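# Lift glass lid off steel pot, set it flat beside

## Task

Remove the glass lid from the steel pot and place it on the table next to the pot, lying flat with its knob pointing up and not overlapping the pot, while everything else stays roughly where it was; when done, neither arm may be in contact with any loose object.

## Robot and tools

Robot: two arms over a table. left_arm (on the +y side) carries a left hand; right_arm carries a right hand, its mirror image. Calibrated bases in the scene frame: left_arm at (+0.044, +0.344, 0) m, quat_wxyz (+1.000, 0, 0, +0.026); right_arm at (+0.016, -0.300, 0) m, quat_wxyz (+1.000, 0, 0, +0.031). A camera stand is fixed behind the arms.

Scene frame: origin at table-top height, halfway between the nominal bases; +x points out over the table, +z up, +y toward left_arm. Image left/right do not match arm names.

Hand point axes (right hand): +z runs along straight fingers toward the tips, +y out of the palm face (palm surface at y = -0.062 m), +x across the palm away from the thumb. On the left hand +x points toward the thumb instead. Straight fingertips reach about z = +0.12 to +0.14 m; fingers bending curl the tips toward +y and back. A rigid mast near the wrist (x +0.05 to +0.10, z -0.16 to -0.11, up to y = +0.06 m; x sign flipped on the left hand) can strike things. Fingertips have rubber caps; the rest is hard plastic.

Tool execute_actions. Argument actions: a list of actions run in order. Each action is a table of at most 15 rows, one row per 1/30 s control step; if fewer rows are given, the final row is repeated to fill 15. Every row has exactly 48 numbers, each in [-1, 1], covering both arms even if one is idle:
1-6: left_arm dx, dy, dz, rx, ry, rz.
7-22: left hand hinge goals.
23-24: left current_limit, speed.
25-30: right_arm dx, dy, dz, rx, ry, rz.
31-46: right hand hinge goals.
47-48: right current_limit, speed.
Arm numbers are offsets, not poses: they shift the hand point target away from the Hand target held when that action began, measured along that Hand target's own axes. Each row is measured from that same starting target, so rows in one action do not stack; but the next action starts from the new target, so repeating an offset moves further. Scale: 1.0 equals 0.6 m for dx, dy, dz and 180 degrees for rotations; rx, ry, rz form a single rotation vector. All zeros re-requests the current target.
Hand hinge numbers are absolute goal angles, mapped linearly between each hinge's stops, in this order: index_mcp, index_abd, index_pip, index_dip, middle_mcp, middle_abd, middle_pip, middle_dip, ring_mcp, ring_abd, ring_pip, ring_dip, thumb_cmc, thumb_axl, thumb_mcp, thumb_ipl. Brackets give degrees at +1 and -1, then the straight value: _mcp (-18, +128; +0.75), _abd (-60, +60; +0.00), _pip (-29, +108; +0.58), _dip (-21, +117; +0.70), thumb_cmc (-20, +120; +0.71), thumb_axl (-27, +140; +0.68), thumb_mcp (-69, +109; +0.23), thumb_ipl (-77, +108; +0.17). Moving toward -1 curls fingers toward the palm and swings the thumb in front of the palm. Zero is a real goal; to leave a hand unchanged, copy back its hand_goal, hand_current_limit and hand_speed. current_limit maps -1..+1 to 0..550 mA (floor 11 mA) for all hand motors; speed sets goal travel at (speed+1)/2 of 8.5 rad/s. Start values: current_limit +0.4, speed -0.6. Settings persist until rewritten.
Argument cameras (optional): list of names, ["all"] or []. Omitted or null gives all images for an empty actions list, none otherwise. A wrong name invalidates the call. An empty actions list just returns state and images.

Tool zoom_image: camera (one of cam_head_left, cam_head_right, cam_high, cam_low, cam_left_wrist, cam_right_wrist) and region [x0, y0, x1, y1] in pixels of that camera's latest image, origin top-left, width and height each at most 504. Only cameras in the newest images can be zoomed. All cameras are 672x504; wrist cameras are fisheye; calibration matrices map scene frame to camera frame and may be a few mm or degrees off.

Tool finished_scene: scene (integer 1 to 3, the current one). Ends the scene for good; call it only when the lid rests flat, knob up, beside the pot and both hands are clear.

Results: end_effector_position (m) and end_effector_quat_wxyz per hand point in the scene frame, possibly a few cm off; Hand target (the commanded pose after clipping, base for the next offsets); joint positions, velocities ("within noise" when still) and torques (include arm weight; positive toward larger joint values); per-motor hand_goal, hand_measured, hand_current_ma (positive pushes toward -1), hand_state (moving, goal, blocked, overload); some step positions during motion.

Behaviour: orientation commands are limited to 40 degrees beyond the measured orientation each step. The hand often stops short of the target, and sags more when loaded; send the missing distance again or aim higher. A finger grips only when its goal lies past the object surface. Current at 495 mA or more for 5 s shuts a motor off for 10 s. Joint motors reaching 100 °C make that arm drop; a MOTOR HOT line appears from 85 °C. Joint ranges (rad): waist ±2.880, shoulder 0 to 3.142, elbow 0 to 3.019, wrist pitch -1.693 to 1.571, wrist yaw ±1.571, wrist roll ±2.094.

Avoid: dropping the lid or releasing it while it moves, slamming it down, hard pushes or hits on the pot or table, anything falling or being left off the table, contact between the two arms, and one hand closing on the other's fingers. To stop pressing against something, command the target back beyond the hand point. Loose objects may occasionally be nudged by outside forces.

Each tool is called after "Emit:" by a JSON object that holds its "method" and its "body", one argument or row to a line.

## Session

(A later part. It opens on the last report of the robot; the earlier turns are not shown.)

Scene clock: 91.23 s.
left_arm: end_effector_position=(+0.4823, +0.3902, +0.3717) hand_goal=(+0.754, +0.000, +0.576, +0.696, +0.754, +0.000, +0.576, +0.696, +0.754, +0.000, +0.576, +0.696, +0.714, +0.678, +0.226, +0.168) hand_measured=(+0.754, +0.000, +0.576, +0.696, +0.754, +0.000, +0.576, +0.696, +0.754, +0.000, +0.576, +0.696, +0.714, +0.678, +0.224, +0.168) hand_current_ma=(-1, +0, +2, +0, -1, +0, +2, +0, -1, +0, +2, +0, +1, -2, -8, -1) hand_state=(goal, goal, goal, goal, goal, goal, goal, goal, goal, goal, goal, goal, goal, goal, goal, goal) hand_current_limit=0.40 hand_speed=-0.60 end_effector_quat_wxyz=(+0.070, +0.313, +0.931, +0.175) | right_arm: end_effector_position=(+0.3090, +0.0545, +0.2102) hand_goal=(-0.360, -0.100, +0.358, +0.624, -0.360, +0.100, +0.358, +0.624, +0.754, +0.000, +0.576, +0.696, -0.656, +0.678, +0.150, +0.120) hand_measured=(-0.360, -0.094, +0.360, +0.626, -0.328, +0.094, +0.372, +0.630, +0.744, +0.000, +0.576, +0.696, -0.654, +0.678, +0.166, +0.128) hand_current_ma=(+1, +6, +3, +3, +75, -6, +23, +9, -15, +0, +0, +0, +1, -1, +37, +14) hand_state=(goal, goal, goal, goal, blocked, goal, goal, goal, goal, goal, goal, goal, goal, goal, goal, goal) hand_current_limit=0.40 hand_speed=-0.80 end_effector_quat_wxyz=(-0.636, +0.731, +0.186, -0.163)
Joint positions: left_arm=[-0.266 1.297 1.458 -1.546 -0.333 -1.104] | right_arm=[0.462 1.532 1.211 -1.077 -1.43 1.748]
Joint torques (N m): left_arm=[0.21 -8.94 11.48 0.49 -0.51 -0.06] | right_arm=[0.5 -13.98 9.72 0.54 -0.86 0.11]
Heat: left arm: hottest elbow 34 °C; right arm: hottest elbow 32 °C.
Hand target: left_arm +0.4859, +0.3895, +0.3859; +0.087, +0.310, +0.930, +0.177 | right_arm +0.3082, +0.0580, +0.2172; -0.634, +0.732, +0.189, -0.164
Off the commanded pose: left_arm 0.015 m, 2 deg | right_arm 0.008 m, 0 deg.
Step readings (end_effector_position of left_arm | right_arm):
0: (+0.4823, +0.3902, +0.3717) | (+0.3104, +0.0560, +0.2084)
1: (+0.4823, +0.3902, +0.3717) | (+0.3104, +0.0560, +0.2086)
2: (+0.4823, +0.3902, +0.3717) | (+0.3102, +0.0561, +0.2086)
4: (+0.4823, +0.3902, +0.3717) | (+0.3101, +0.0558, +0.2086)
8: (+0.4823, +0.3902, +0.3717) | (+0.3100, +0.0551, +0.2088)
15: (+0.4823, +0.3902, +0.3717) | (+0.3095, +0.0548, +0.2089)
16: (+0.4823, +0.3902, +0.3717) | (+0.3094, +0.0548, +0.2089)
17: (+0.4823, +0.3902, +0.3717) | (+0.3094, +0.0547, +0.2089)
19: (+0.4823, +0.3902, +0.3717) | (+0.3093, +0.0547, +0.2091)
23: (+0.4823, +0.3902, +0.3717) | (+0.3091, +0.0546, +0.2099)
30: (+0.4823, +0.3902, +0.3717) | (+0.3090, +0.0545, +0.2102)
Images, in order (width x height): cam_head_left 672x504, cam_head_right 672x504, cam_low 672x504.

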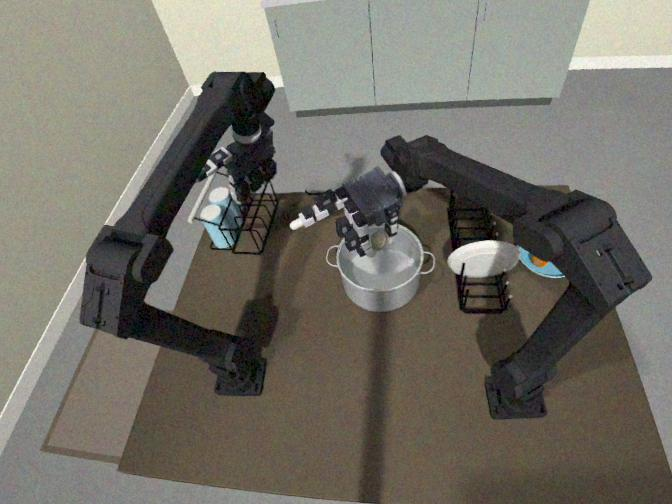

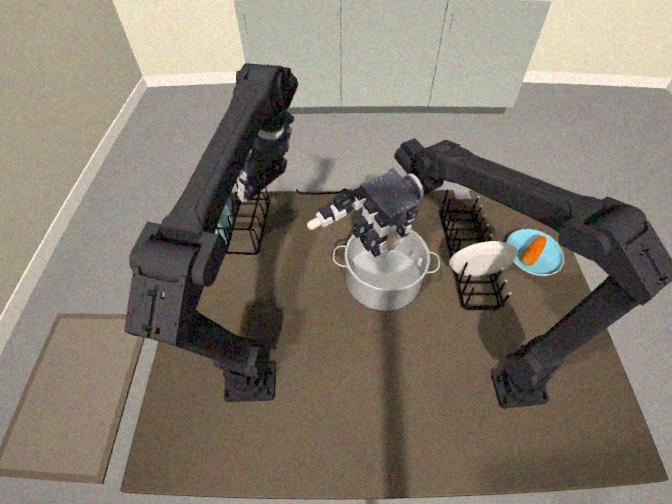

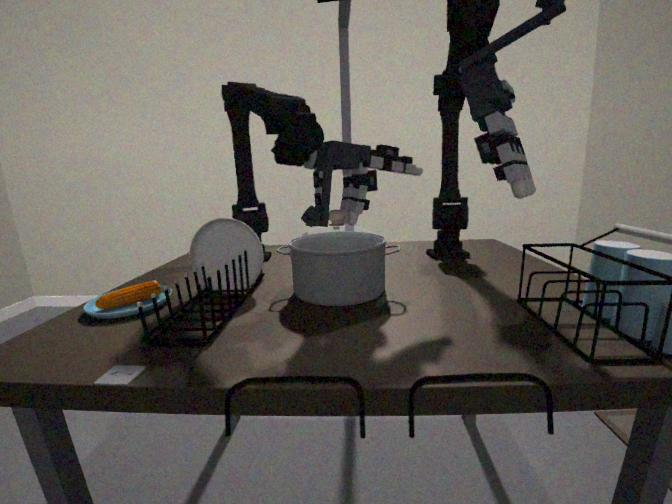

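Emit:
{"method": "execute_actions", "body": {
  "actions": [
    [[0,0,0,0,0,0,0.754,0,0.576,0.696,0.754,0,0.576,0.696,0.754,0,0.576,0.696,0.714,0.678,0.226,0.168,0.4,-0.6,0,-0.01,0.0,0,0,0,-0.36,-0.1,0.358,0.624,-0.36,0.1,0.358,0.624,0.754,0,0.576,0.696,-0.657,0.678,0.15,0.12,0.4,-0.8]],
    [[0,0,0,0,0,0,0.754,0,0.576,0.696,0.754,0,0.576,0.696,0.754,0,0.576,0.696,0.714,0.678,0.226,0.168,0.4,-0.6,0,0,0,0,0,0,-0.44,-0.1,0.358,0.624,-0.44,0.1,0.358,0.624,0.754,0,0.576,0.696,-0.657,0.678,0.1,0.1,0.4,-0.8]]
  ],
  "cameras": ["cam_low","cam_head_right","cam_head_left"]
}}

Emit:
{"method": "zoom_image", "body": {
  "camera": "cam_low",
  "region": [270, 130, 430, 290]
}}

Emit:
{"method": "zoom_image", "body": {
  "camera": "cam_head_left",
  "region": [320, 180, 450, 310]
}}

Scene clock: 94.90 s.
left_arm: end_effector_position=(+0.4823, +0.3902, +0.3717) hand_goal=(+0.754, +0.000, +0.576, +0.696, +0.754, +0.000, +0.576, +0.696, +0.754, +0.000, +0.576, +0.696, +0.714, +0.678, +0.226, +0.168) hand_measured=(+0.754, +0.000, +0.576, +0.696, +0.754, +0.000, +0.576, +0.696, +0.754, +0.000, +0.576, +0.696, +0.714, +0.678, +0.224, +0.168) hand_current_ma=(-1, +0, +2, +0, -1, +0, +2, +0, -1, +0, +2, +0, +1, -2, -8, -1) hand_state=(goal, goal, goal, goal, goal, goal, goal, goal, goal, goal, goal, goal, goal, goal, goal, goal) hand_current_limit=0.40 hand_speed=-0.60 end_effector_quat_wxyz=(+0.070, +0.313, +0.931, +0.175) | right_arm: end_effector_position=(+0.3080, +0.0535, +0.2114) hand_goal=(-0.440, -0.100, +0.358, +0.624, -0.440, +0.100, +0.358, +0.624, +0.754, +0.000, +0.576, +0.696, -0.656, +0.678, +0.100, +0.100) hand_measured=(-0.406, -0.094, +0.366, +0.626, -0.378, +0.094, +0.374, +0.630, +0.744, +0.000, +0.576, +0.696, -0.656, +0.678, +0.156, +0.120) hand_current_ma=(+83, +7, +10, +3, +184, -6, +28, +8, -15, +0, +0, +0, +0, -1, +209, +56) hand_state=(blocked, goal, goal, goal, blocked, goal, goal, goal, goal, goal, goal, goal, goal, goal, blocked, blocked) hand_current_limit=0.40 hand_speed=-0.80 end_effector_quat_wxyz=(-0.634, +0.733, +0.182, -0.166)
Joint positions: left_arm=[-0.266 1.297 1.458 -1.546 -0.333 -1.104] | right_arm=[0.462 1.528 1.211 -1.077 -1.426 1.762]
Joint torques (N m): left_arm=[0.38 -8.94 11.51 0.51 -0.5 -0.06] | right_arm=[0.62 -13.92 10.39 0.47 -0.99 0.1]
Heat: left arm: hottest elbow 34 °C; right arm: hottest elbow 32 °C.
Hand target: left_arm +0.4859, +0.3895, +0.3859; +0.087, +0.310, +0.930, +0.177 | right_arm +0.3078, +0.0587, +0.2232; -0.634, +0.732, +0.189, -0.164
Off the commanded pose: left_arm 0.015 m, 2 deg | right_arm 0.013 m, 1 deg.
Step readings (end_effector_position of left_arm | right_arm):
0: (+0.4823, +0.3902, +0.3717) | (+0.3089, +0.0545, +0.2102)
1: (+0.4823, +0.3902, +0.3717) | (+0.3089, +0.0545, +0.2102)
2: (+0.4823, +0.3902, +0.3717) | (+0.3089, +0.0545, +0.2102)
4: (+0.4823, +0.3902, +0.3717) | (+0.3088, +0.0544, +0.2104)
8: (+0.4823, +0.3902, +0.3717) | (+0.3083, +0.0540, +0.2111)
15: (+0.4823, +0.3902, +0.3717) | (+0.3080, +0.0537, +0.2115)
16: (+0.4823, +0.3902, +0.3717) | (+0.3079, +0.0537, +0.2115)
17: (+0.4823, +0.3902, +0.3717) | (+0.3080, +0.0536, +0.2114)
19: (+0.4823, +0.3902, +0.3717) | (+0.3080, +0.0536, +0.2114)
23: (+0.4823, +0.3902, +0.3717) | (+0.3080, +0.0536, +0.2114)
30: (+0.4823, +0.3902, +0.3717) | (+0.3080, +0.0536, +0.2114)
Images, in order (width x height): cam_head_left 672x504, cam_head_right 672x504, cam_low 672x504.

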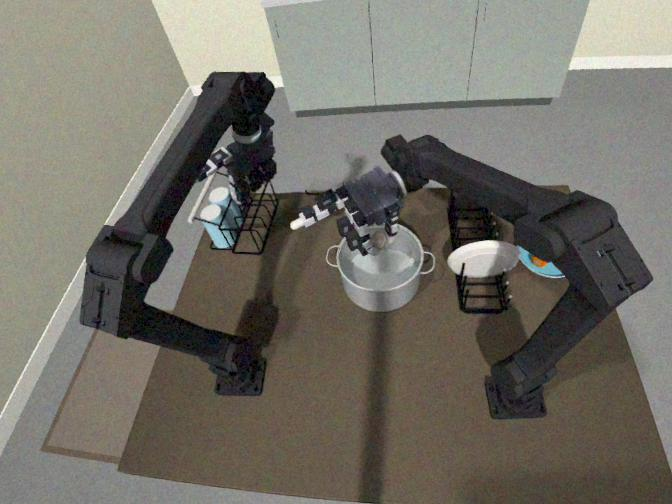

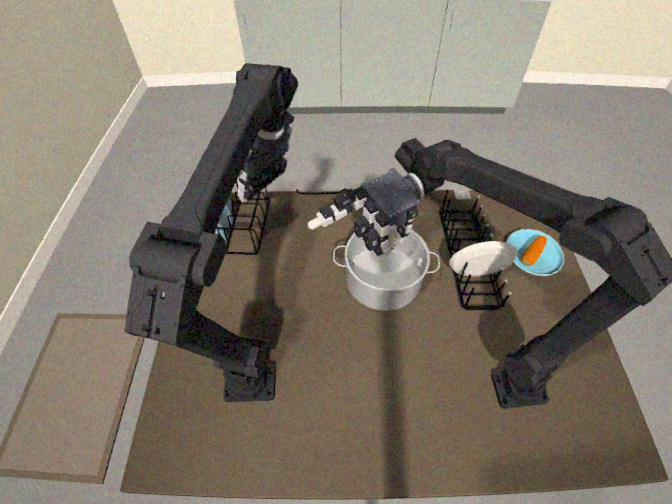

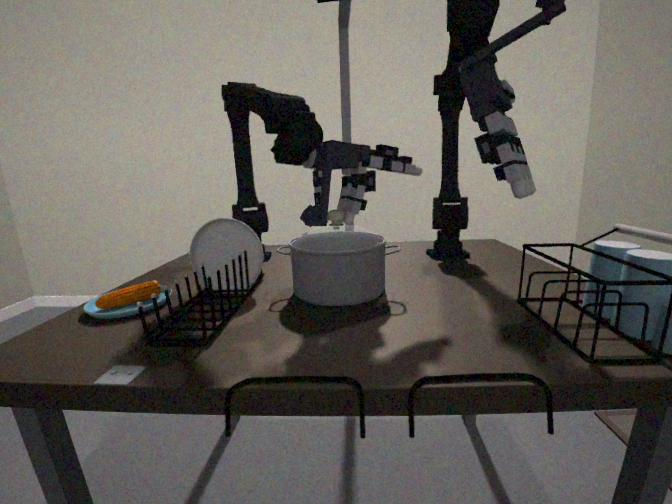

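Scaled by 3.150.

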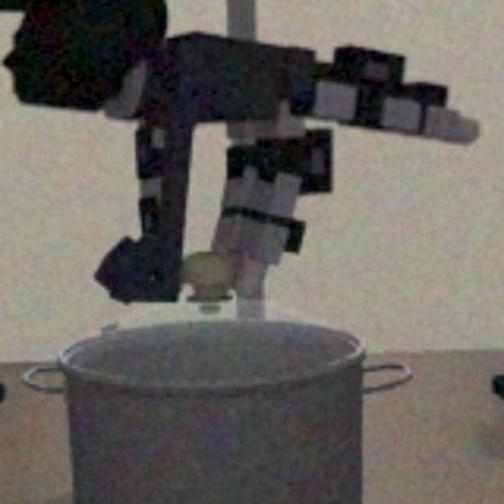

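Scaled by 3.877.

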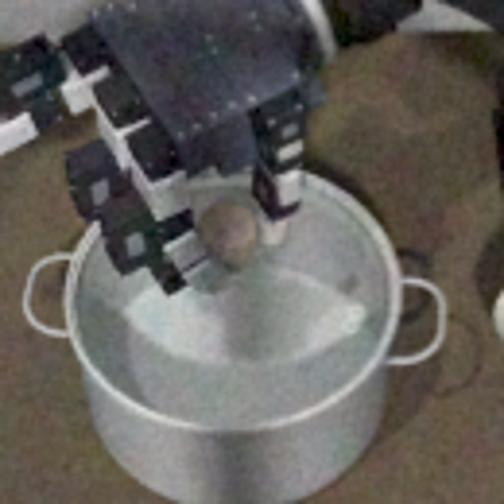

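Emit:
{"method": "execute_actions", "body": {
  "actions": [
    [[0,0,0,0,0,0,0.754,0,0.576,0.696,0.754,0,0.576,0.696,0.754,0,0.576,0.696,0.714,0.678,0.226,0.168,0.4,-0.6,0,0,0.0,0,0,0,-0.5,-0.1,0.34,0.6,-0.48,0.1,0.34,0.6,0.754,0,0.576,0.696,-0.657,0.678,0.03,0.05,0.4,-0.8]],
    [[0,0,0,0,0,0,0.754,0,0.576,0.696,0.754,0,0.576,0.696,0.754,0,0.576,0.696,0.714,0.678,0.226,0.168,0.4,-0.6,0,-0.01,0,0,0,0,-0.5,-0.1,0.34,0.6,-0.48,0.1,0.34,0.6,0.754,0,0.576,0.696,-0.657,0.678,0.03,0.05,0.4,-0.8]],
    [[0,0,0,0,0,0,0.754,0,0.576,0.696,0.754,0,0.576,0.696,0.754,0,0.576,0.696,0.714,0.678,0.226,0.168,0.4,-0.6,0,-0.015,0,0,0,0,-0.5,-0.1,0.34,0.6,-0.48,0.1,0.34,0.6,0.754,0,0.576,0.696,-0.657,0.678,0.03,0.05,0.4,-0.8]]
  ],
  "cameras": ["cam_low","cam_head_right","cam_head_left"]
}}

Emit:
{"method": "zoom_image", "body": {
  "camera": "cam_low",
  "region": [270, 130, 430, 290]
}}

Emit:
{"method": "zoom_image", "body": {
  "camera": "cam_head_left",
  "region": [320, 180, 450, 310]
}}

Scene clock: 98.17 s.
left_arm: end_effector_position=(+0.4823, +0.3902, +0.3717) hand_goal=(+0.754, +0.000, +0.576, +0.696, +0.754, +0.000, +0.576, +0.696, +0.754, +0.000, +0.576, +0.696, +0.714, +0.678, +0.226, +0.168) hand_measured=(+0.754, +0.000, +0.576, +0.696, +0.754, +0.000, +0.576, +0.696, +0.754, +0.000, +0.576, +0.696, +0.714, +0.678, +0.224, +0.168) hand_current_ma=(-1, +0, +2, +0, -1, +0, +2, +0, -1, +0, +2, +0, +1, -2, -8, -1) hand_state=(goal, goal, goal, goal, goal, goal, goal, goal, goal, goal, goal, goal, goal, goal, goal, goal) hand_current_limit=0.40 hand_speed=-0.60 end_effector_quat_wxyz=(+0.070, +0.313, +0.931, +0.175) | right_arm: end_effector_position=(+0.3074, +0.0534, +0.2116) hand_goal=(-0.500, -0.100, +0.340, +0.600, -0.480, +0.100, +0.340, +0.600, +0.754, +0.000, +0.576, +0.696, -0.656, +0.678, +0.030, +0.050) hand_measured=(-0.416, -0.088, +0.366, +0.622, -0.384, +0.088, +0.374, +0.628, +0.744, +0.000, +0.576, +0.696, -0.660, +0.678, +0.154, +0.114) hand_current_ma=(+281, +14, +51, +40, +338, -16, +76, +57, -15, +0, +0, +0, -4, -1, +385, +264) hand_state=(blocked, goal, blocked, blocked, blocked, goal, blocked, blocked, goal, goal, goal, goal, goal, goal, blocked, blocked) hand_current_limit=0.40 hand_speed=-0.80 end_effector_quat_wxyz=(-0.633, +0.734, +0.180, -0.167)
Joint positions: left_arm=[-0.266 1.297 1.458 -1.546 -0.333 -1.104] | right_arm=[0.462 1.528 1.211 -1.077 -1.425 1.767]
Joint torques (N m): left_arm=[0.26 -8.94 11.49 0.51 -0.5 -0.06] | right_arm=[0.91 -15.27 12.08 0.01 -1.04 0.28]
Heat: left arm: hottest elbow 34 °C; right arm: hottest elbow 32 °C.
Hand target: left_arm +0.4859, +0.3895, +0.3859; +0.087, +0.310, +0.930, +0.177 | right_arm +0.3068, +0.0606, +0.2380; -0.634, +0.732, +0.189, -0.164
Off the commanded pose: left_arm 0.015 m, 2 deg | right_arm 0.027 m, 1 deg.
Step readings (end_effector_position of left_arm | right_arm):
0: (+0.4823, +0.3902, +0.3717) | (+0.3080, +0.0535, +0.2114)
1: (+0.4823, +0.3902, +0.3717) | (+0.3080, +0.0535, +0.2114)
2: (+0.4823, +0.3902, +0.3717) | (+0.3080, +0.0535, +0.2114)
4: (+0.4823, +0.3902, +0.3717) | (+0.3080, +0.0535, +0.2114)
8: (+0.4823, +0.3902, +0.3717) | (+0.3080, +0.0535, +0.2114)
15: (+0.4823, +0.3902, +0.3717) | (+0.3080, +0.0535, +0.2114)
16: (+0.4823, +0.3902, +0.3717) | (+0.3080, +0.0535, +0.2114)
17: (+0.4823, +0.3902, +0.3717) | (+0.3080, +0.0535, +0.2114)
19: (+0.4823, +0.3902, +0.3717) | (+0.3079, +0.0535, +0.2114)
23: (+0.4823, +0.3902, +0.3717) | (+0.3079, +0.0535, +0.2114)
30: (+0.4823, +0.3902, +0.3717) | (+0.3079, +0.0535, +0.2114)
31: (+0.4823, +0.3902, +0.3717) | (+0.3079, +0.0535, +0.2114)
32: (+0.4823, +0.3902, +0.3717) | (+0.3078, +0.0535, +0.2115)
34: (+0.4823, +0.3902, +0.3717) | (+0.3078, +0.0534, +0.2116)
38: (+0.4823, +0.3902, +0.3717) | (+0.3074, +0.0535, +0.2116)
45: (+0.4823, +0.3902, +0.3717) | (+0.3074, +0.0534, +0.2116)
Images, in order (width x height): cam_head_left 672x504, cam_head_right 672x504, cam_low 672x504.

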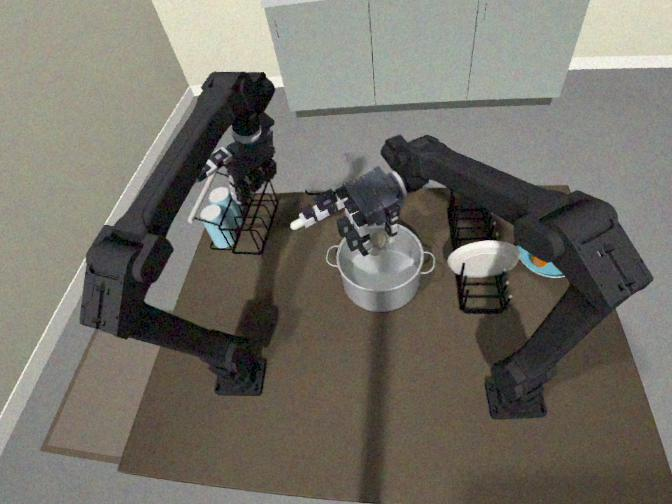

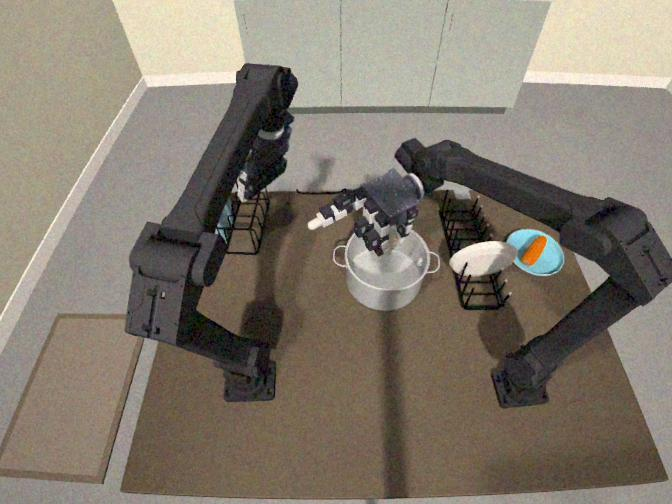

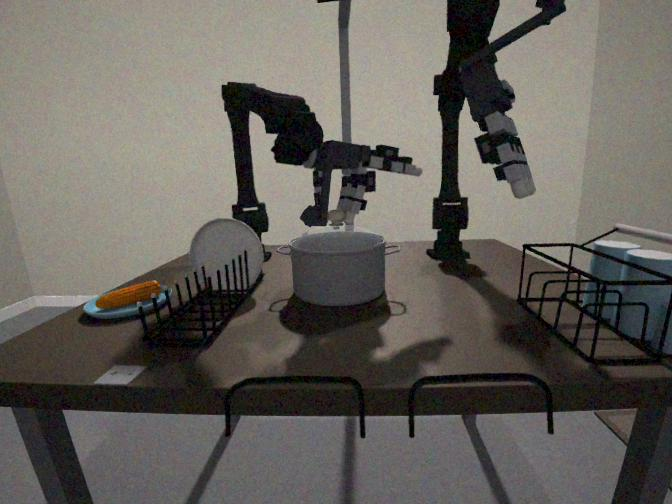

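Scaled by 3.150.

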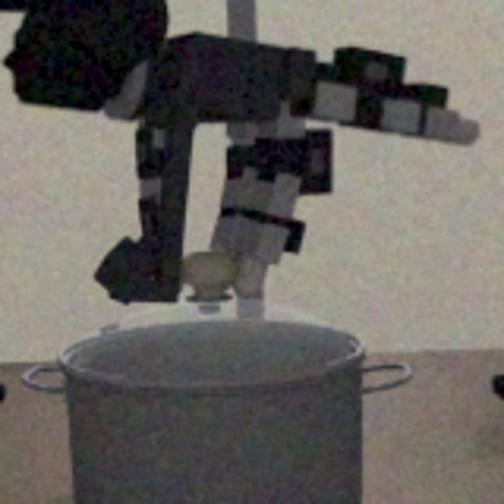

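Scaled by 3.877.

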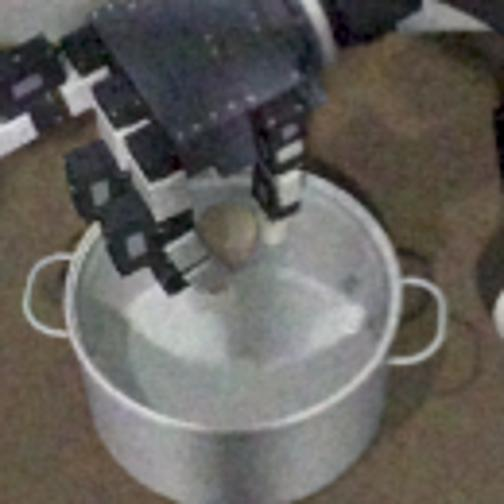

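Emit:
{"method": "execute_actions", "body": {
  "actions": [
    [[0,0,0,0,0,0,0.754,0,0.576,0.696,0.754,0,0.576,0.696,0.754,0,0.576,0.696,0.714,0.678,0.226,0.168,0.4,-0.6,0,-0.015,0,0,0,0,-0.5,-0.1,0.34,0.6,-0.48,0.1,0.34,0.6,0.754,0,0.576,0.696,-0.657,0.678,0.03,0.05,0.4,-0.8]],
    [[0,0,0,0,0,0,0.754,0,0.576,0.696,0.754,0,0.576,0.696,0.754,0,0.576,0.696,0.714,0.678,0.226,0.168,0.4,-0.6,0,-0.015,0,0,0,0,-0.5,-0.1,0.34,0.6,-0.48,0.1,0.34,0.6,0.754,0,0.576,0.696,-0.657,0.678,0.03,0.05,0.4,-0.8]]
  ],
  "cameras": ["cam_low","cam_head_left"]
}}

Emit:
{"method": "zoom_image", "body": {
  "camera": "cam_low",
  "region": [270, 130, 430, 290]
}}

Scene clock: 100.27 s.
left_arm: end_effector_position=(+0.4823, +0.3902, +0.3717) hand_goal=(+0.754, +0.000, +0.576, +0.696, +0.754, +0.000, +0.576, +0.696, +0.754, +0.000, +0.576, +0.696, +0.714, +0.678, +0.226, +0.168) hand_measured=(+0.754, +0.000, +0.576, +0.696, +0.754, +0.000, +0.576, +0.696, +0.754, +0.000, +0.576, +0.696, +0.714, +0.678, +0.224, +0.168) hand_current_ma=(-1, +0, +2, +0, -1, +0, +2, +0, -1, +0, +2, +0, +1, -2, -8, -1) hand_state=(goal, goal, goal, goal, goal, goal, goal, goal, goal, goal, goal, goal, goal, goal, goal, goal) hand_current_limit=0.40 hand_speed=-0.60 end_effector_quat_wxyz=(+0.070, +0.313, +0.931, +0.175) | right_arm: end_effector_position=(+0.3037, +0.0518, +0.2127) hand_goal=(-0.500, -0.100, +0.340, +0.600, -0.480, +0.100, +0.340, +0.600, +0.754, +0.000, +0.576, +0.696, -0.656, +0.678, +0.030, +0.050) hand_measured=(-0.424, -0.088, +0.366, +0.622, -0.384, +0.066, +0.382, +0.628, +0.744, +0.000, +0.576, +0.696, -0.662, +0.678, +0.154, +0.106) hand_current_ma=(+246, +16, +51, +40, +338, -62, +98, +57, -15, +0, +0, +0, -8, -1, +385, +225) hand_state=(blocked, goal, blocked, blocked, blocked, blocked, blocked, blocked, goal, goal, goal, goal, goal, goal, blocked, blocked) hand_current_limit=0.40 hand_speed=-0.80 end_effector_quat_wxyz=(-0.627, +0.739, +0.174, -0.174)
Joint positions: left_arm=[-0.266 1.297 1.458 -1.546 -0.333 -1.104] | right_arm=[0.466 1.522 1.211 -1.087 -1.414 1.786]
Joint torques (N m): left_arm=[0.26 -8.88 11.51 0.51 -0.52 -0.06] | right_arm=[1.03 -16.09 13.97 -0.03 -1.39 0.37]
Heat: left arm: hottest elbow 34 °C; right arm: hottest elbow 32 °C.
Hand target: left_arm +0.4859, +0.3895, +0.3859; +0.087, +0.310, +0.930, +0.177 | right_arm +0.3056, +0.0629, +0.2557; -0.634, +0.732, +0.189, -0.164
Off the commanded pose: left_arm 0.015 m, 2 deg | right_arm 0.045 m, 2 deg.
Step readings (end_effector_position of left_arm | right_arm):
0: (+0.4823, +0.3902, +0.3717) | (+0.3074, +0.0534, +0.2116)
1: (+0.4823, +0.3902, +0.3717) | (+0.3074, +0.0534, +0.2116)
2: (+0.4823, +0.3902, +0.3717) | (+0.3072, +0.0535, +0.2116)
4: (+0.4823, +0.3902, +0.3717) | (+0.3068, +0.0532, +0.2118)
8: (+0.4823, +0.3902, +0.3717) | (+0.3055, +0.0525, +0.2120)
15: (+0.4823, +0.3902, +0.3717) | (+0.3054, +0.0524, +0.2121)
16: (+0.4823, +0.3902, +0.3717) | (+0.3053, +0.0524, +0.2121)
17: (+0.4823, +0.3902, +0.3717) | (+0.3053, +0.0523, +0.2121)
19: (+0.4823, +0.3902, +0.3717) | (+0.3050, +0.0520, +0.2124)
23: (+0.4823, +0.3902, +0.3717) | (+0.3043, +0.0517, +0.2128)
30: (+0.4823, +0.3902, +0.3717) | (+0.3037, +0.0519, +0.2127)
Images, in order (width x height): cam_head_left 672x504, cam_low 672x504.

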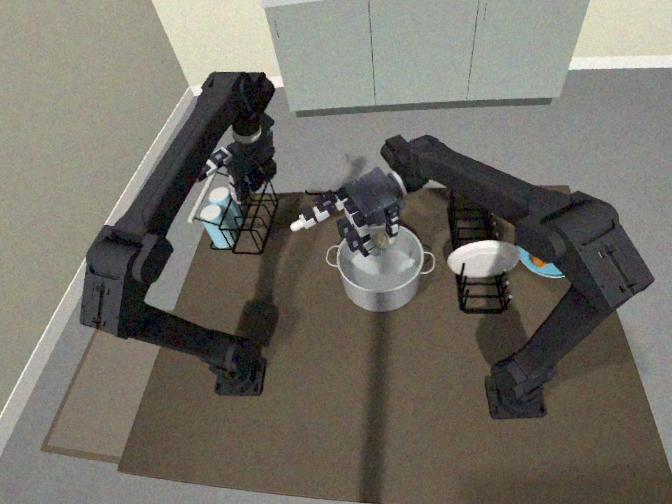

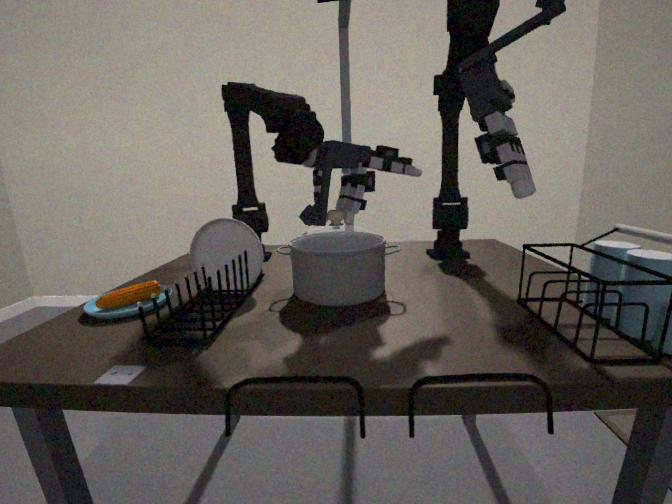

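Scaled by 3.150.

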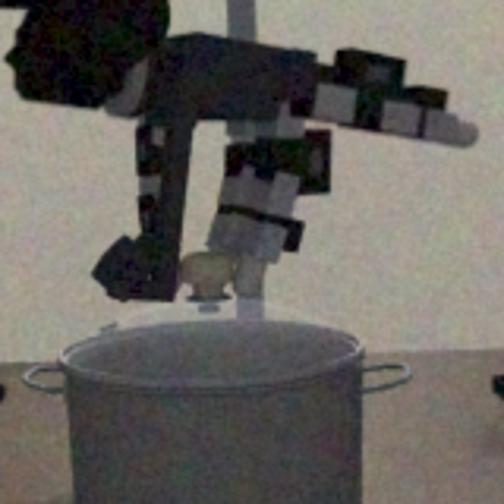

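Emit:
{"method": "execute_actions", "body": {
  "actions": [
    [[0,0,0,0,0,0,0.754,0,0.576,0.696,0.754,0,0.576,0.696,0.754,0,0.576,0.696,0.714,0.678,0.226,0.168,0.4,-0.6,-0.0033,-0.019,-0.0087,0,0,0,-0.5,-0.1,0.34,0.6,-0.48,0.1,0.34,0.6,0.754,0,0.576,0.696,-0.657,0.678,0.03,0.05,0.4,-0.8]],
    [[0,0,0,0,0,0,0.754,0,0.576,0.696,0.754,0,0.576,0.696,0.754,0,0.576,0.696,0.714,0.678,0.226,0.168,0.4,-0.6,-0.0033,-0.019,-0.0087,0,0,0,-0.5,-0.1,0.34,0.6,-0.48,0.1,0.34,0.6,0.754,0,0.576,0.696,-0.657,0.678,0.03,0.05,0.4,-0.8]]
  ],
  "cameras": ["cam_low","cam_head_left"]
}}

Emit:
{"method": "zoom_image", "body": {
  "camera": "cam_low",
  "region": [270, 130, 430, 290]
}}

Emit:
{"method": "zoom_image", "body": {
  "camera": "cam_head_left",
  "region": [320, 180, 450, 310]
}}

Scene clock: 104.43 s.
left_arm: end_effector_position=(+0.4823, +0.3902, +0.3717) hand_goal=(+0.754, +0.000, +0.576, +0.696, +0.754, +0.000, +0.576, +0.696, +0.754, +0.000, +0.576, +0.696, +0.714, +0.678, +0.226, +0.168) hand_measured=(+0.754, +0.000, +0.576, +0.696, +0.754, +0.000, +0.576, +0.696, +0.754, +0.000, +0.576, +0.696, +0.714, +0.678, +0.224, +0.168) hand_current_ma=(-1, +0, +2, +0, -1, +0, +2, +0, -1, +0, +2, +0, +1, -2, -8, -1) hand_state=(goal, goal, goal, goal, goal, goal, goal, goal, goal, goal, goal, goal, goal, goal, goal, goal) hand_current_limit=0.40 hand_speed=-0.60 end_effector_quat_wxyz=(+0.070, +0.313, +0.931, +0.175) | right_arm: end_effector_position=(+0.2958, +0.0484, +0.2651) hand_goal=(-0.500, -0.100, +0.340, +0.600, -0.480, +0.100, +0.340, +0.600, +0.754, +0.000, +0.576, +0.696, -0.656, +0.678, +0.030, +0.050) hand_measured=(-0.486, -0.096, +0.348, +0.606, -0.474, +0.092, +0.346, +0.604, +0.742, +0.000, +0.576, +0.696, -0.654, +0.678, +0.064, +0.068) hand_current_ma=(+27, +4, +9, +6, +10, -10, +7, +4, -19, +0, -1, +0, +1, -1, +104, +46) hand_state=(goal, goal, goal, goal, goal, goal, goal, goal, goal, goal, goal, goal, goal, goal, blocked, goal) hand_current_limit=0.40 hand_speed=-0.80 end_effector_quat_wxyz=(-0.632, +0.734, +0.179, -0.171)
Joint positions: left_arm=[-0.266 1.297 1.458 -1.546 -0.333 -1.104] | right_arm=[0.466 1.467 1.288 -1.224 -1.425 1.766]
Joint torques (N m): left_arm=[0.26 -8.88 11.49 0.53 -0.51 -0.06] | right_arm=[0.03 -12.45 12.53 0.32 -1.05 0.04]
Heat: left arm: hottest elbow 34 °C; right arm: hottest elbow 32 °C.
Hand target: left_arm +0.4859, +0.3895, +0.3859; +0.087, +0.310, +0.930, +0.177 | right_arm +0.3055, +0.0548, +0.2798; -0.634, +0.732, +0.189, -0.164
Off the commanded pose: left_arm 0.015 m, 2 deg | right_arm 0.019 m, 1 deg.
Step readings (end_effector_position of left_arm | right_arm):
0: (+0.4823, +0.3902, +0.3717) | (+0.3036, +0.0518, +0.2127)
1: (+0.4823, +0.3902, +0.3717) | (+0.3036, +0.0518, +0.2127)
2: (+0.4823, +0.3902, +0.3717) | (+0.3031, +0.0515, +0.2130)
4: (+0.4823, +0.3902, +0.3717) | (+0.3025, +0.0510, +0.2142)
8: (+0.4823, +0.3902, +0.3717) | (+0.3006, +0.0499, +0.2193)
15: (+0.4823, +0.3902, +0.3717) | (+0.2989, +0.0489, +0.2241)
16: (+0.4823, +0.3902, +0.3717) | (+0.2988, +0.0488, +0.2243)
17: (+0.4823, +0.3902, +0.3717) | (+0.2982, +0.0485, +0.2246)
19: (+0.4823, +0.3902, +0.3717) | (+0.2974, +0.0480, +0.2258)
23: (+0.4823, +0.3902, +0.3717) | (+0.2963, +0.0473, +0.2297)
30: (+0.4823, +0.3902, +0.3717) | (+0.2971, +0.0490, +0.2478)
Images, in order (width x height): cam_head_left 672x504, cam_low 672x504.

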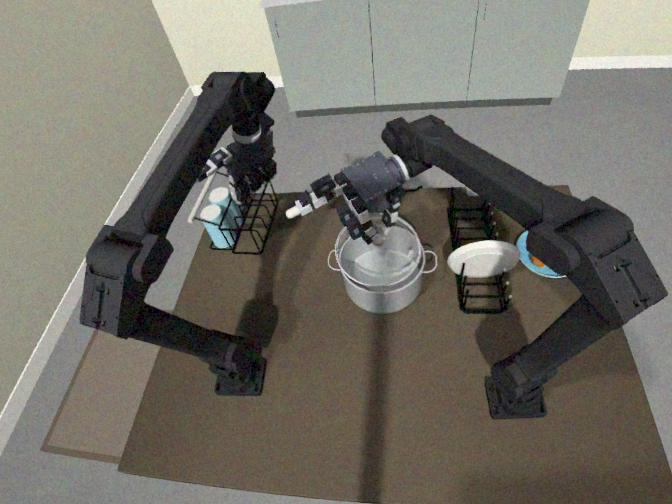

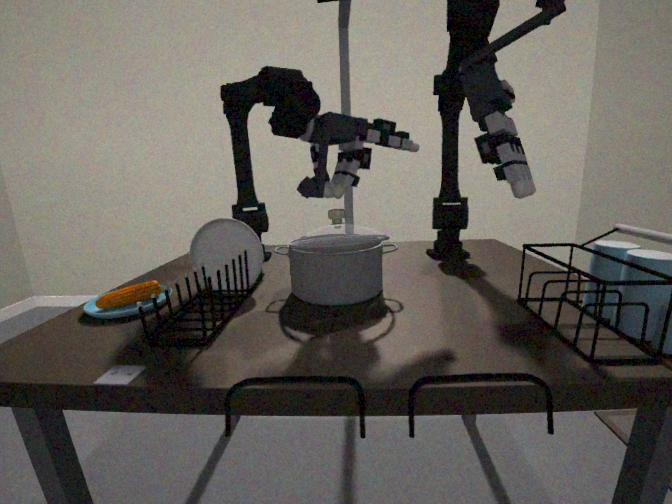

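Scaled by 3.150.

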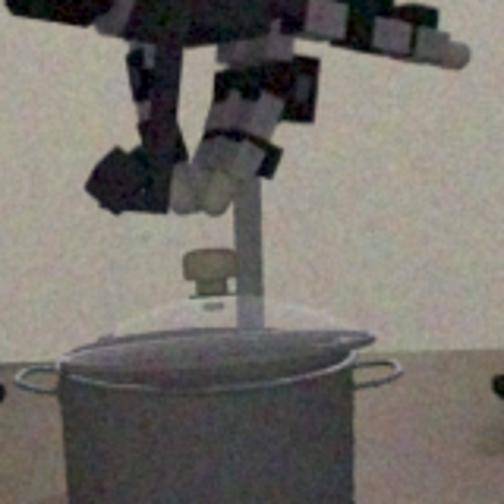

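Scaled by 3.877.

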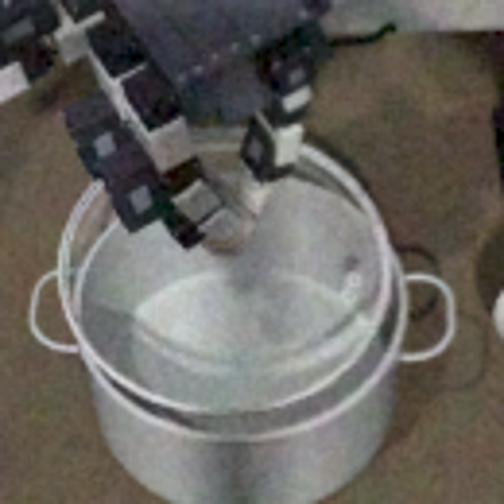

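Emit:
{"method": "execute_actions", "body": {
  "actions": [
    [[0,0,0,0,0,0,0.754,0,0.576,0.696,0.754,0,0.576,0.696,0.754,0,0.576,0.696,0.714,0.678,0.226,0.168,0.4,-0.6,0,-0.03,-0.005,0,0,0,-0.05,-0.1,0.1,0.5,-0.05,0.1,0.1,0.5,0.754,0,0.576,0.696,-0.657,0.678,0.337,0.168,0.4,-0.6]],
    [[0,0,0,0,0,0,0.754,0,0.576,0.696,0.754,0,0.576,0.696,0.754,0,0.576,0.696,0.714,0.678,0.226,0.168,0.4,-0.6,0,-0.033,-0.005,0,0,0,-0.05,-0.1,0.1,0.5,-0.05,0.1,0.1,0.5,0.754,0,0.576,0.696,-0.657,0.678,0.337,0.168,0.4,-0.6]]
  ],
  "cameras": ["cam_low","cam_head_left","cam_head_right","cam_high"]
}}

Emit:
{"method": "zoom_image", "body": {
  "camera": "cam_low",
  "region": [270, 150, 410, 310]
}}

Emit:
{"method": "zoom_image", "body": {
  "camera": "cam_head_left",
  "region": [320, 180, 450, 310]
}}

Emit:
{"method": "zoom_image", "body": {
  "camera": "cam_head_right",
  "region": [320, 180, 450, 310]
}}

Emit:
{"method": "zoom_image", "body": {
  "camera": "cam_high",
  "region": [270, 140, 420, 290]
}}

Scene clock: 109.10 s.
left_arm: end_effector_position=(+0.4823, +0.3902, +0.3717) hand_goal=(+0.754, +0.000, +0.576, +0.696, +0.754, +0.000, +0.576, +0.696, +0.754, +0.000, +0.576, +0.696, +0.714, +0.678, +0.226, +0.168) hand_measured=(+0.754, +0.000, +0.576, +0.696, +0.754, +0.000, +0.576, +0.696, +0.754, +0.000, +0.576, +0.696, +0.714, +0.678, +0.224, +0.168) hand_current_ma=(-1, +0, +2, +0, -1, +0, +2, +0, -1, +0, +2, +0, +1, -2, -8, -1) hand_state=(goal, goal, goal, goal, goal, goal, goal, goal, goal, goal, goal, goal, goal, goal, goal, goal) hand_current_limit=0.40 hand_speed=-0.60 end_effector_quat_wxyz=(+0.070, +0.313, +0.931, +0.175) | right_arm: end_effector_position=(+0.2961, +0.0486, +0.2995) hand_goal=(-0.050, -0.100, +0.100, +0.500, -0.050, +0.100, +0.100, +0.500, +0.754, +0.000, +0.576, +0.696, -0.656, +0.678, +0.338, +0.168) hand_measured=(-0.060, -0.096, +0.104, +0.504, -0.058, +0.096, +0.102, +0.504, +0.742, +0.000, +0.576, +0.696, -0.654, +0.678, +0.334, +0.166) hand_current_ma=(-15, +3, +3, +3, -11, -3, +3, +3, -19, +0, -1, +0, +1, -1, -6, -3) hand_state=(goal, goal, goal, goal, goal, goal, goal, goal, goal, goal, goal, goal, goal, goal, goal, goal) hand_current_limit=0.40 hand_speed=-0.60 end_effector_quat_wxyz=(-0.629, +0.736, +0.172, -0.179)
Joint positions: left_arm=[-0.266 1.297 1.458 -1.546 -0.333 -1.104] | right_arm=[0.466 1.466 1.378 -1.336 -1.425 1.767]
Joint torques (N m): left_arm=[0.21 -8.88 11.47 0.53 -0.51 -0.06] | right_arm=[-0.09 -12.57 13.15 0.27 -1.08 -0.08]
Heat: left arm: hottest elbow 34 °C; right arm: hottest elbow 33 °C.
Hand target: left_arm +0.4859, +0.3895, +0.3859; +0.087, +0.310, +0.930, +0.177 | right_arm +0.3058, +0.0543, +0.3181; -0.634, +0.732, +0.189, -0.164
Off the commanded pose: left_arm 0.015 m, 2 deg | right_arm 0.022 m, 3 deg.
Step readings (end_effector_position of left_arm | right_arm):
0: (+0.4823, +0.3902, +0.3717) | (+0.2958, +0.0484, +0.2651)
1: (+0.4823, +0.3902, +0.3717) | (+0.2958, +0.0484, +0.2651)
2: (+0.4823, +0.3902, +0.3717) | (+0.2955, +0.0482, +0.2654)
4: (+0.4823, +0.3902, +0.3717) | (+0.2948, +0.0478, +0.2675)
8: (+0.4823, +0.3902, +0.3717) | (+0.2963, +0.0487, +0.2749)
15: (+0.4823, +0.3902, +0.3717) | (+0.2961, +0.0486, +0.2801)
16: (+0.4823, +0.3902, +0.3717) | (+0.2958, +0.0484, +0.2803)
17: (+0.4823, +0.3902, +0.3717) | (+0.2956, +0.0483, +0.2810)
19: (+0.4823, +0.3902, +0.3717) | (+0.2954, +0.0482, +0.2841)
23: (+0.4823, +0.3902, +0.3717) | (+0.2976, +0.0495, +0.2934)
30: (+0.4823, +0.3902, +0.3717) | (+0.2970, +0.0491, +0.2987)
Images, in order (width x height): cam_head_left 672x504, cam_head_right 672x504, cam_high 672x504, cam_low 672x504.

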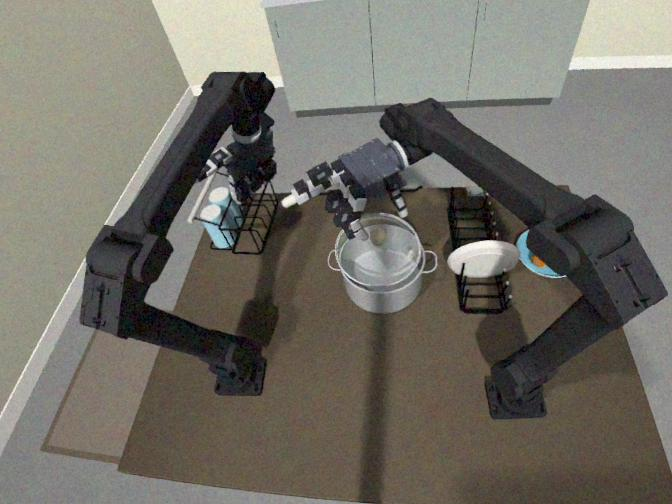

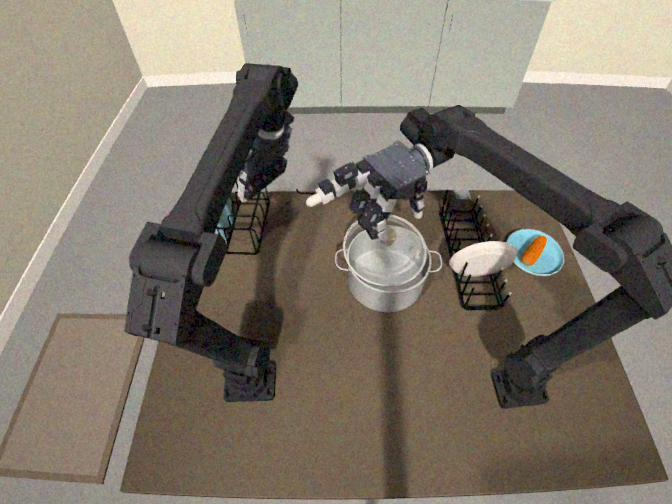

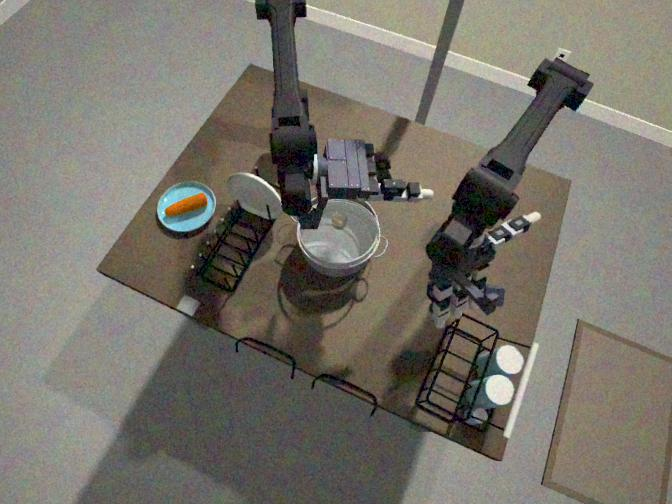

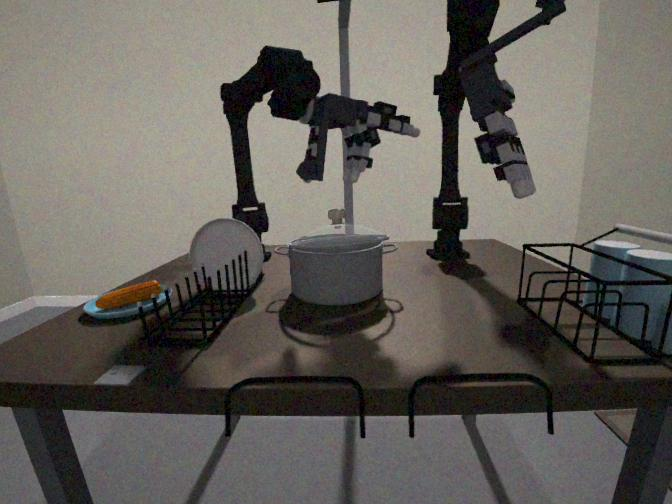

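Scaled by 3.150.

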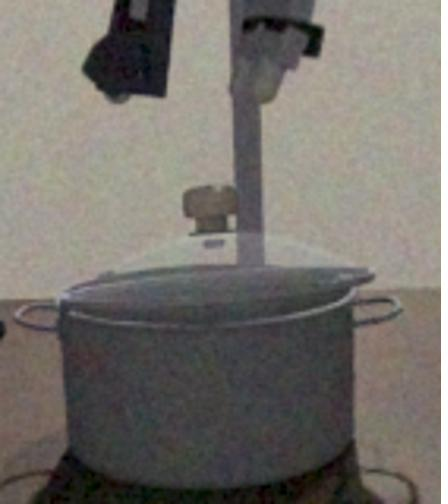

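Scaled by 3.877.

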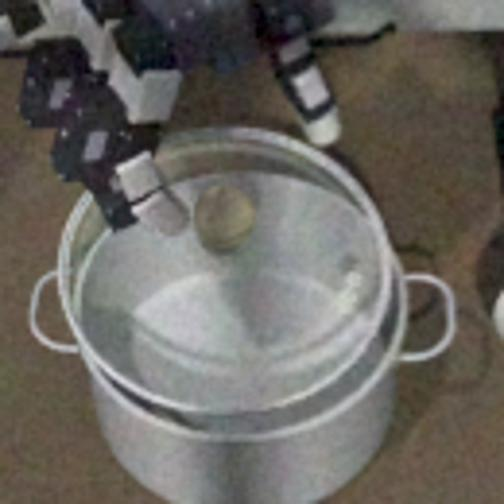

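Scaled by 3.877.

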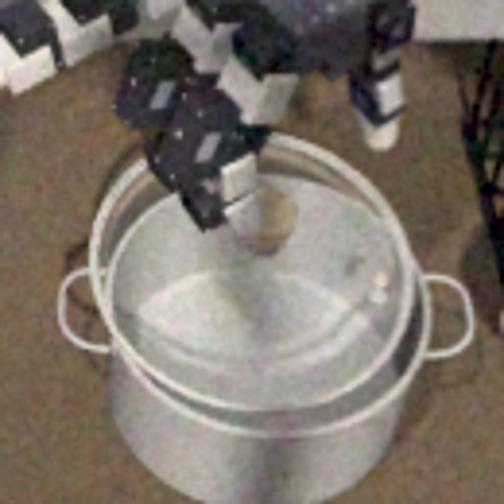

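Scaled by 3.360.

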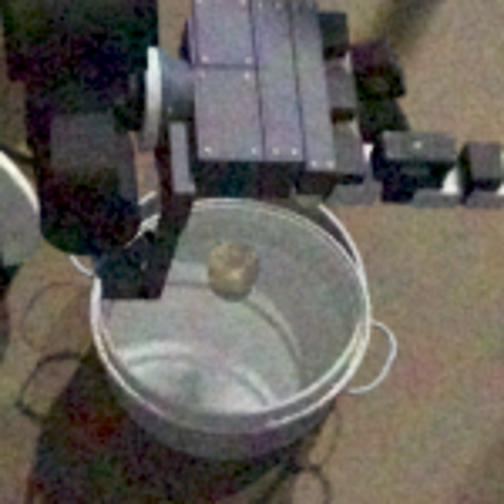

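Emit:
{"method": "execute_actions", "body": {
  "actions": [
    [[0,0,0,0,0,0,0.754,0,0.576,0.696,0.754,0,0.576,0.696,0.754,0,0.576,0.696,0.714,0.678,0.226,0.168,0.4,-0.6,0.0069,0.0429,0.006,0,0,0,0.095,-0.1,-0.007,0.479,0.095,0.1,-0.007,0.479,0.754,0,0.576,0.696,-0.657,0.678,0.337,0.168,0.4,-0.6]],
    [[0,0,0,0,0,0,0.754,0,0.576,0.696,0.754,0,0.576,0.696,0.754,0,0.576,0.696,0.714,0.678,0.226,0.168,0.4,-0.6,0.0069,0.0429,0.006,0,0,0,0.095,-0.1,-0.007,0.479,0.095,0.1,-0.007,0.479,0.754,0,0.576,0.696,-0.657,0.678,0.337,0.168,0.4,-0.6]],
    [[0,0,0,0,0,0,0.754,0,0.576,0.696,0.754,0,0.576,0.696,0.754,0,0.576,0.696,0.714,0.678,0.226,0.168,0.4,-0.6,0.0069,0.0429,0.006,0,0,0,0.095,-0.1,-0.007,0.479,0.095,0.1,-0.007,0.479,0.754,0,0.576,0.696,-0.657,0.678,0.337,0.168,0.4,-0.6]]
  ],
  "cameras": ["cam_low","cam_head_left","cam_head_right"]
}}

Emit:
{"method": "zoom_image", "body": {
  "camera": "cam_low",
  "region": [270, 150, 410, 310]
}}

Emit:
{"method": "zoom_image", "body": {
  "camera": "cam_head_left",
  "region": [320, 180, 450, 310]
}}

Emit:
{"method": "zoom_image", "body": {
  "camera": "cam_head_right",
  "region": [320, 180, 450, 310]
}}

Scene clock: 114.60 s.
left_arm: end_effector_position=(+0.4823, +0.3902, +0.3717) hand_goal=(+0.754, +0.000, +0.576, +0.696, +0.754, +0.000, +0.576, +0.696, +0.754, +0.000, +0.576, +0.696, +0.714, +0.678, +0.226, +0.168) hand_measured=(+0.754, +0.000, +0.576, +0.696, +0.754, +0.000, +0.576, +0.696, +0.754, +0.000, +0.576, +0.696, +0.714, +0.678, +0.224, +0.168) hand_current_ma=(-1, +0, +2, +0, -1, +0, +2, +0, -1, +0, +2, +0, +1, -2, -8, -1) hand_state=(goal, goal, goal, goal, goal, goal, goal, goal, goal, goal, goal, goal, goal, goal, goal, goal) hand_current_limit=0.40 hand_speed=-0.60 end_effector_quat_wxyz=(+0.070, +0.313, +0.931, +0.175) | right_arm: end_effector_position=(+0.3164, +0.0603, +0.2512) hand_goal=(+0.096, -0.100, -0.006, +0.480, +0.096, +0.100, -0.006, +0.480, +0.754, +0.000, +0.576, +0.696, -0.656, +0.678, +0.338, +0.168) hand_measured=(+0.084, -0.096, -0.002, +0.484, +0.086, +0.096, -0.004, +0.482, +0.742, +0.000, +0.576, +0.696, -0.654, +0.678, +0.334, +0.166) hand_current_ma=(-22, +3, +3, +3, -16, -3, +3, +3, -19, +0, -1, +0, +1, -1, -6, -3) hand_state=(goal, goal, goal, goal, goal, goal, goal, goal, goal, goal, goal, goal, goal, goal, goal, goal) hand_current_limit=0.40 hand_speed=-0.60 end_effector_quat_wxyz=(-0.636, +0.730, +0.196, -0.158)
Joint positions: left_arm=[-0.266 1.297 1.458 -1.546 -0.333 -1.104] | right_arm=[0.466 1.528 1.321 -1.207 -1.427 1.711]
Joint torques (N m): left_arm=[0.21 -8.94 11.52 0.47 -0.5 -0.06] | right_arm=[-0.09 -12.51 7.61 1.18 -1.1 0.02]
Heat: left arm: hottest elbow 34 °C; right arm: hottest elbow 34 °C.
Hand target: left_arm +0.4859, +0.3895, +0.3859; +0.087, +0.310, +0.930, +0.177 | right_arm +0.3168, +0.0600, +0.2401; -0.634, +0.732, +0.189, -0.164
Off the commanded pose: left_arm 0.015 m, 2 deg | right_arm 0.011 m, 1 deg.
Step readings (end_effector_position of left_arm | right_arm):
0: (+0.4823, +0.3902, +0.3717) | (+0.2962, +0.0486, +0.2994)
1: (+0.4823, +0.3902, +0.3717) | (+0.2962, +0.0486, +0.2994)
2: (+0.4823, +0.3902, +0.3717) | (+0.2964, +0.0487, +0.2994)
4: (+0.4823, +0.3902, +0.3717) | (+0.2969, +0.0490, +0.2992)
8: (+0.4823, +0.3902, +0.3717) | (+0.2990, +0.0502, +0.2986)
15: (+0.4823, +0.3902, +0.3717) | (+0.3010, +0.0513, +0.2959)
16: (+0.4823, +0.3902, +0.3717) | (+0.3012, +0.0514, +0.2957)
17: (+0.4823, +0.3902, +0.3717) | (+0.3020, +0.0519, +0.2953)
19: (+0.4823, +0.3902, +0.3717) | (+0.3048, +0.0535, +0.2937)
23: (+0.4823, +0.3902, +0.3717) | (+0.3090, +0.0558, +0.2868)
30: (+0.4823, +0.3902, +0.3717) | (+0.3109, +0.0570, +0.2783)
31: (+0.4823, +0.3902, +0.3717) | (+0.3112, +0.0571, +0.2782)
32: (+0.4823, +0.3902, +0.3717) | (+0.3116, +0.0574, +0.2775)
34: (+0.4823, +0.3902, +0.3717) | (+0.3120, +0.0577, +0.2739)
38: (+0.4823, +0.3902, +0.3717) | (+0.3123, +0.0579, +0.2610)
45: (+0.4823, +0.3902, +0.3717) | (+0.3154, +0.0597, +0.2512)
Images, in order (width x height): cam_head_left 672x504, cam_head_right 672x504, cam_low 672x504.

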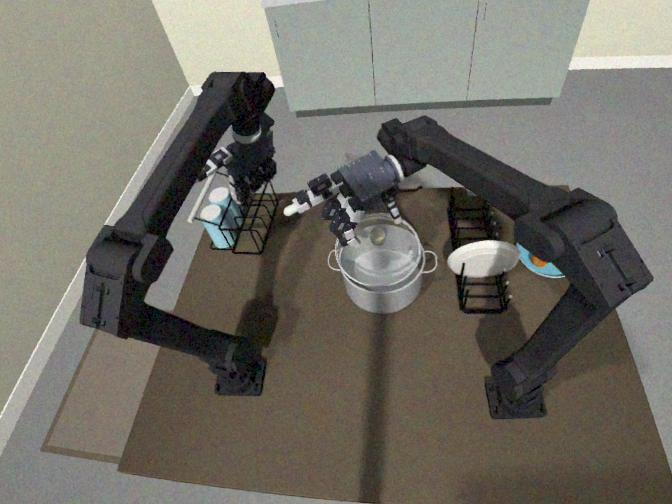

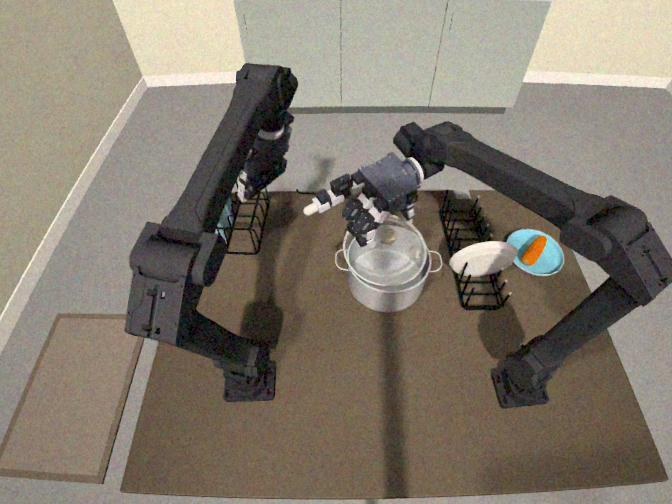

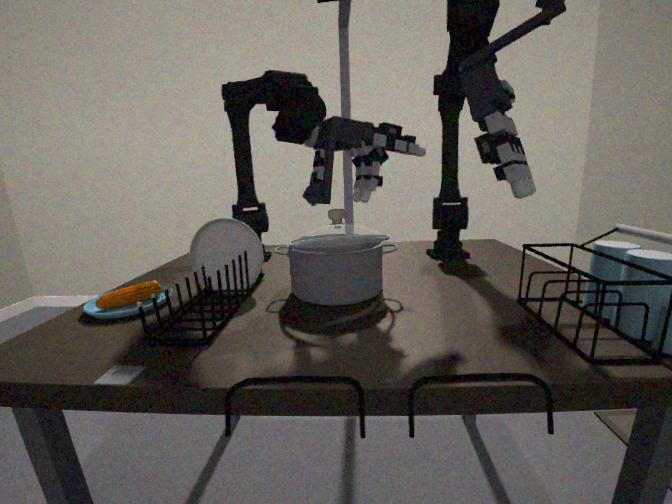

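Scaled by 3.150.

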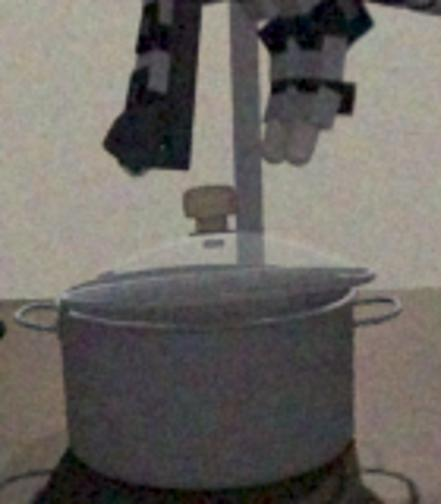

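Scaled by 3.877.

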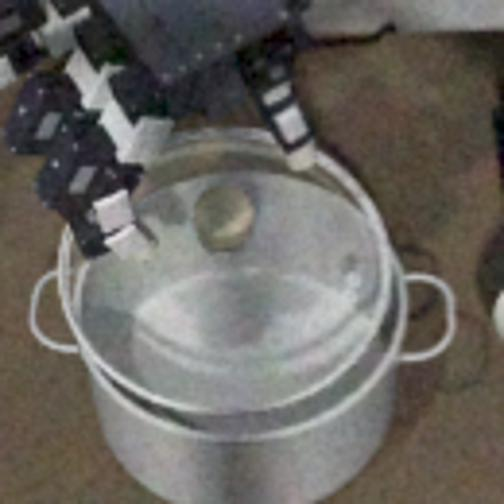

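Scaled by 3.877.

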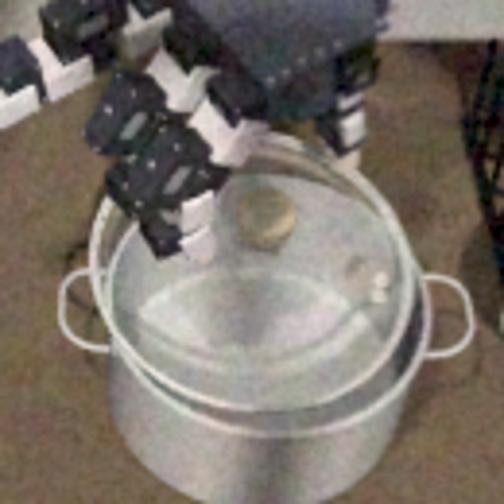

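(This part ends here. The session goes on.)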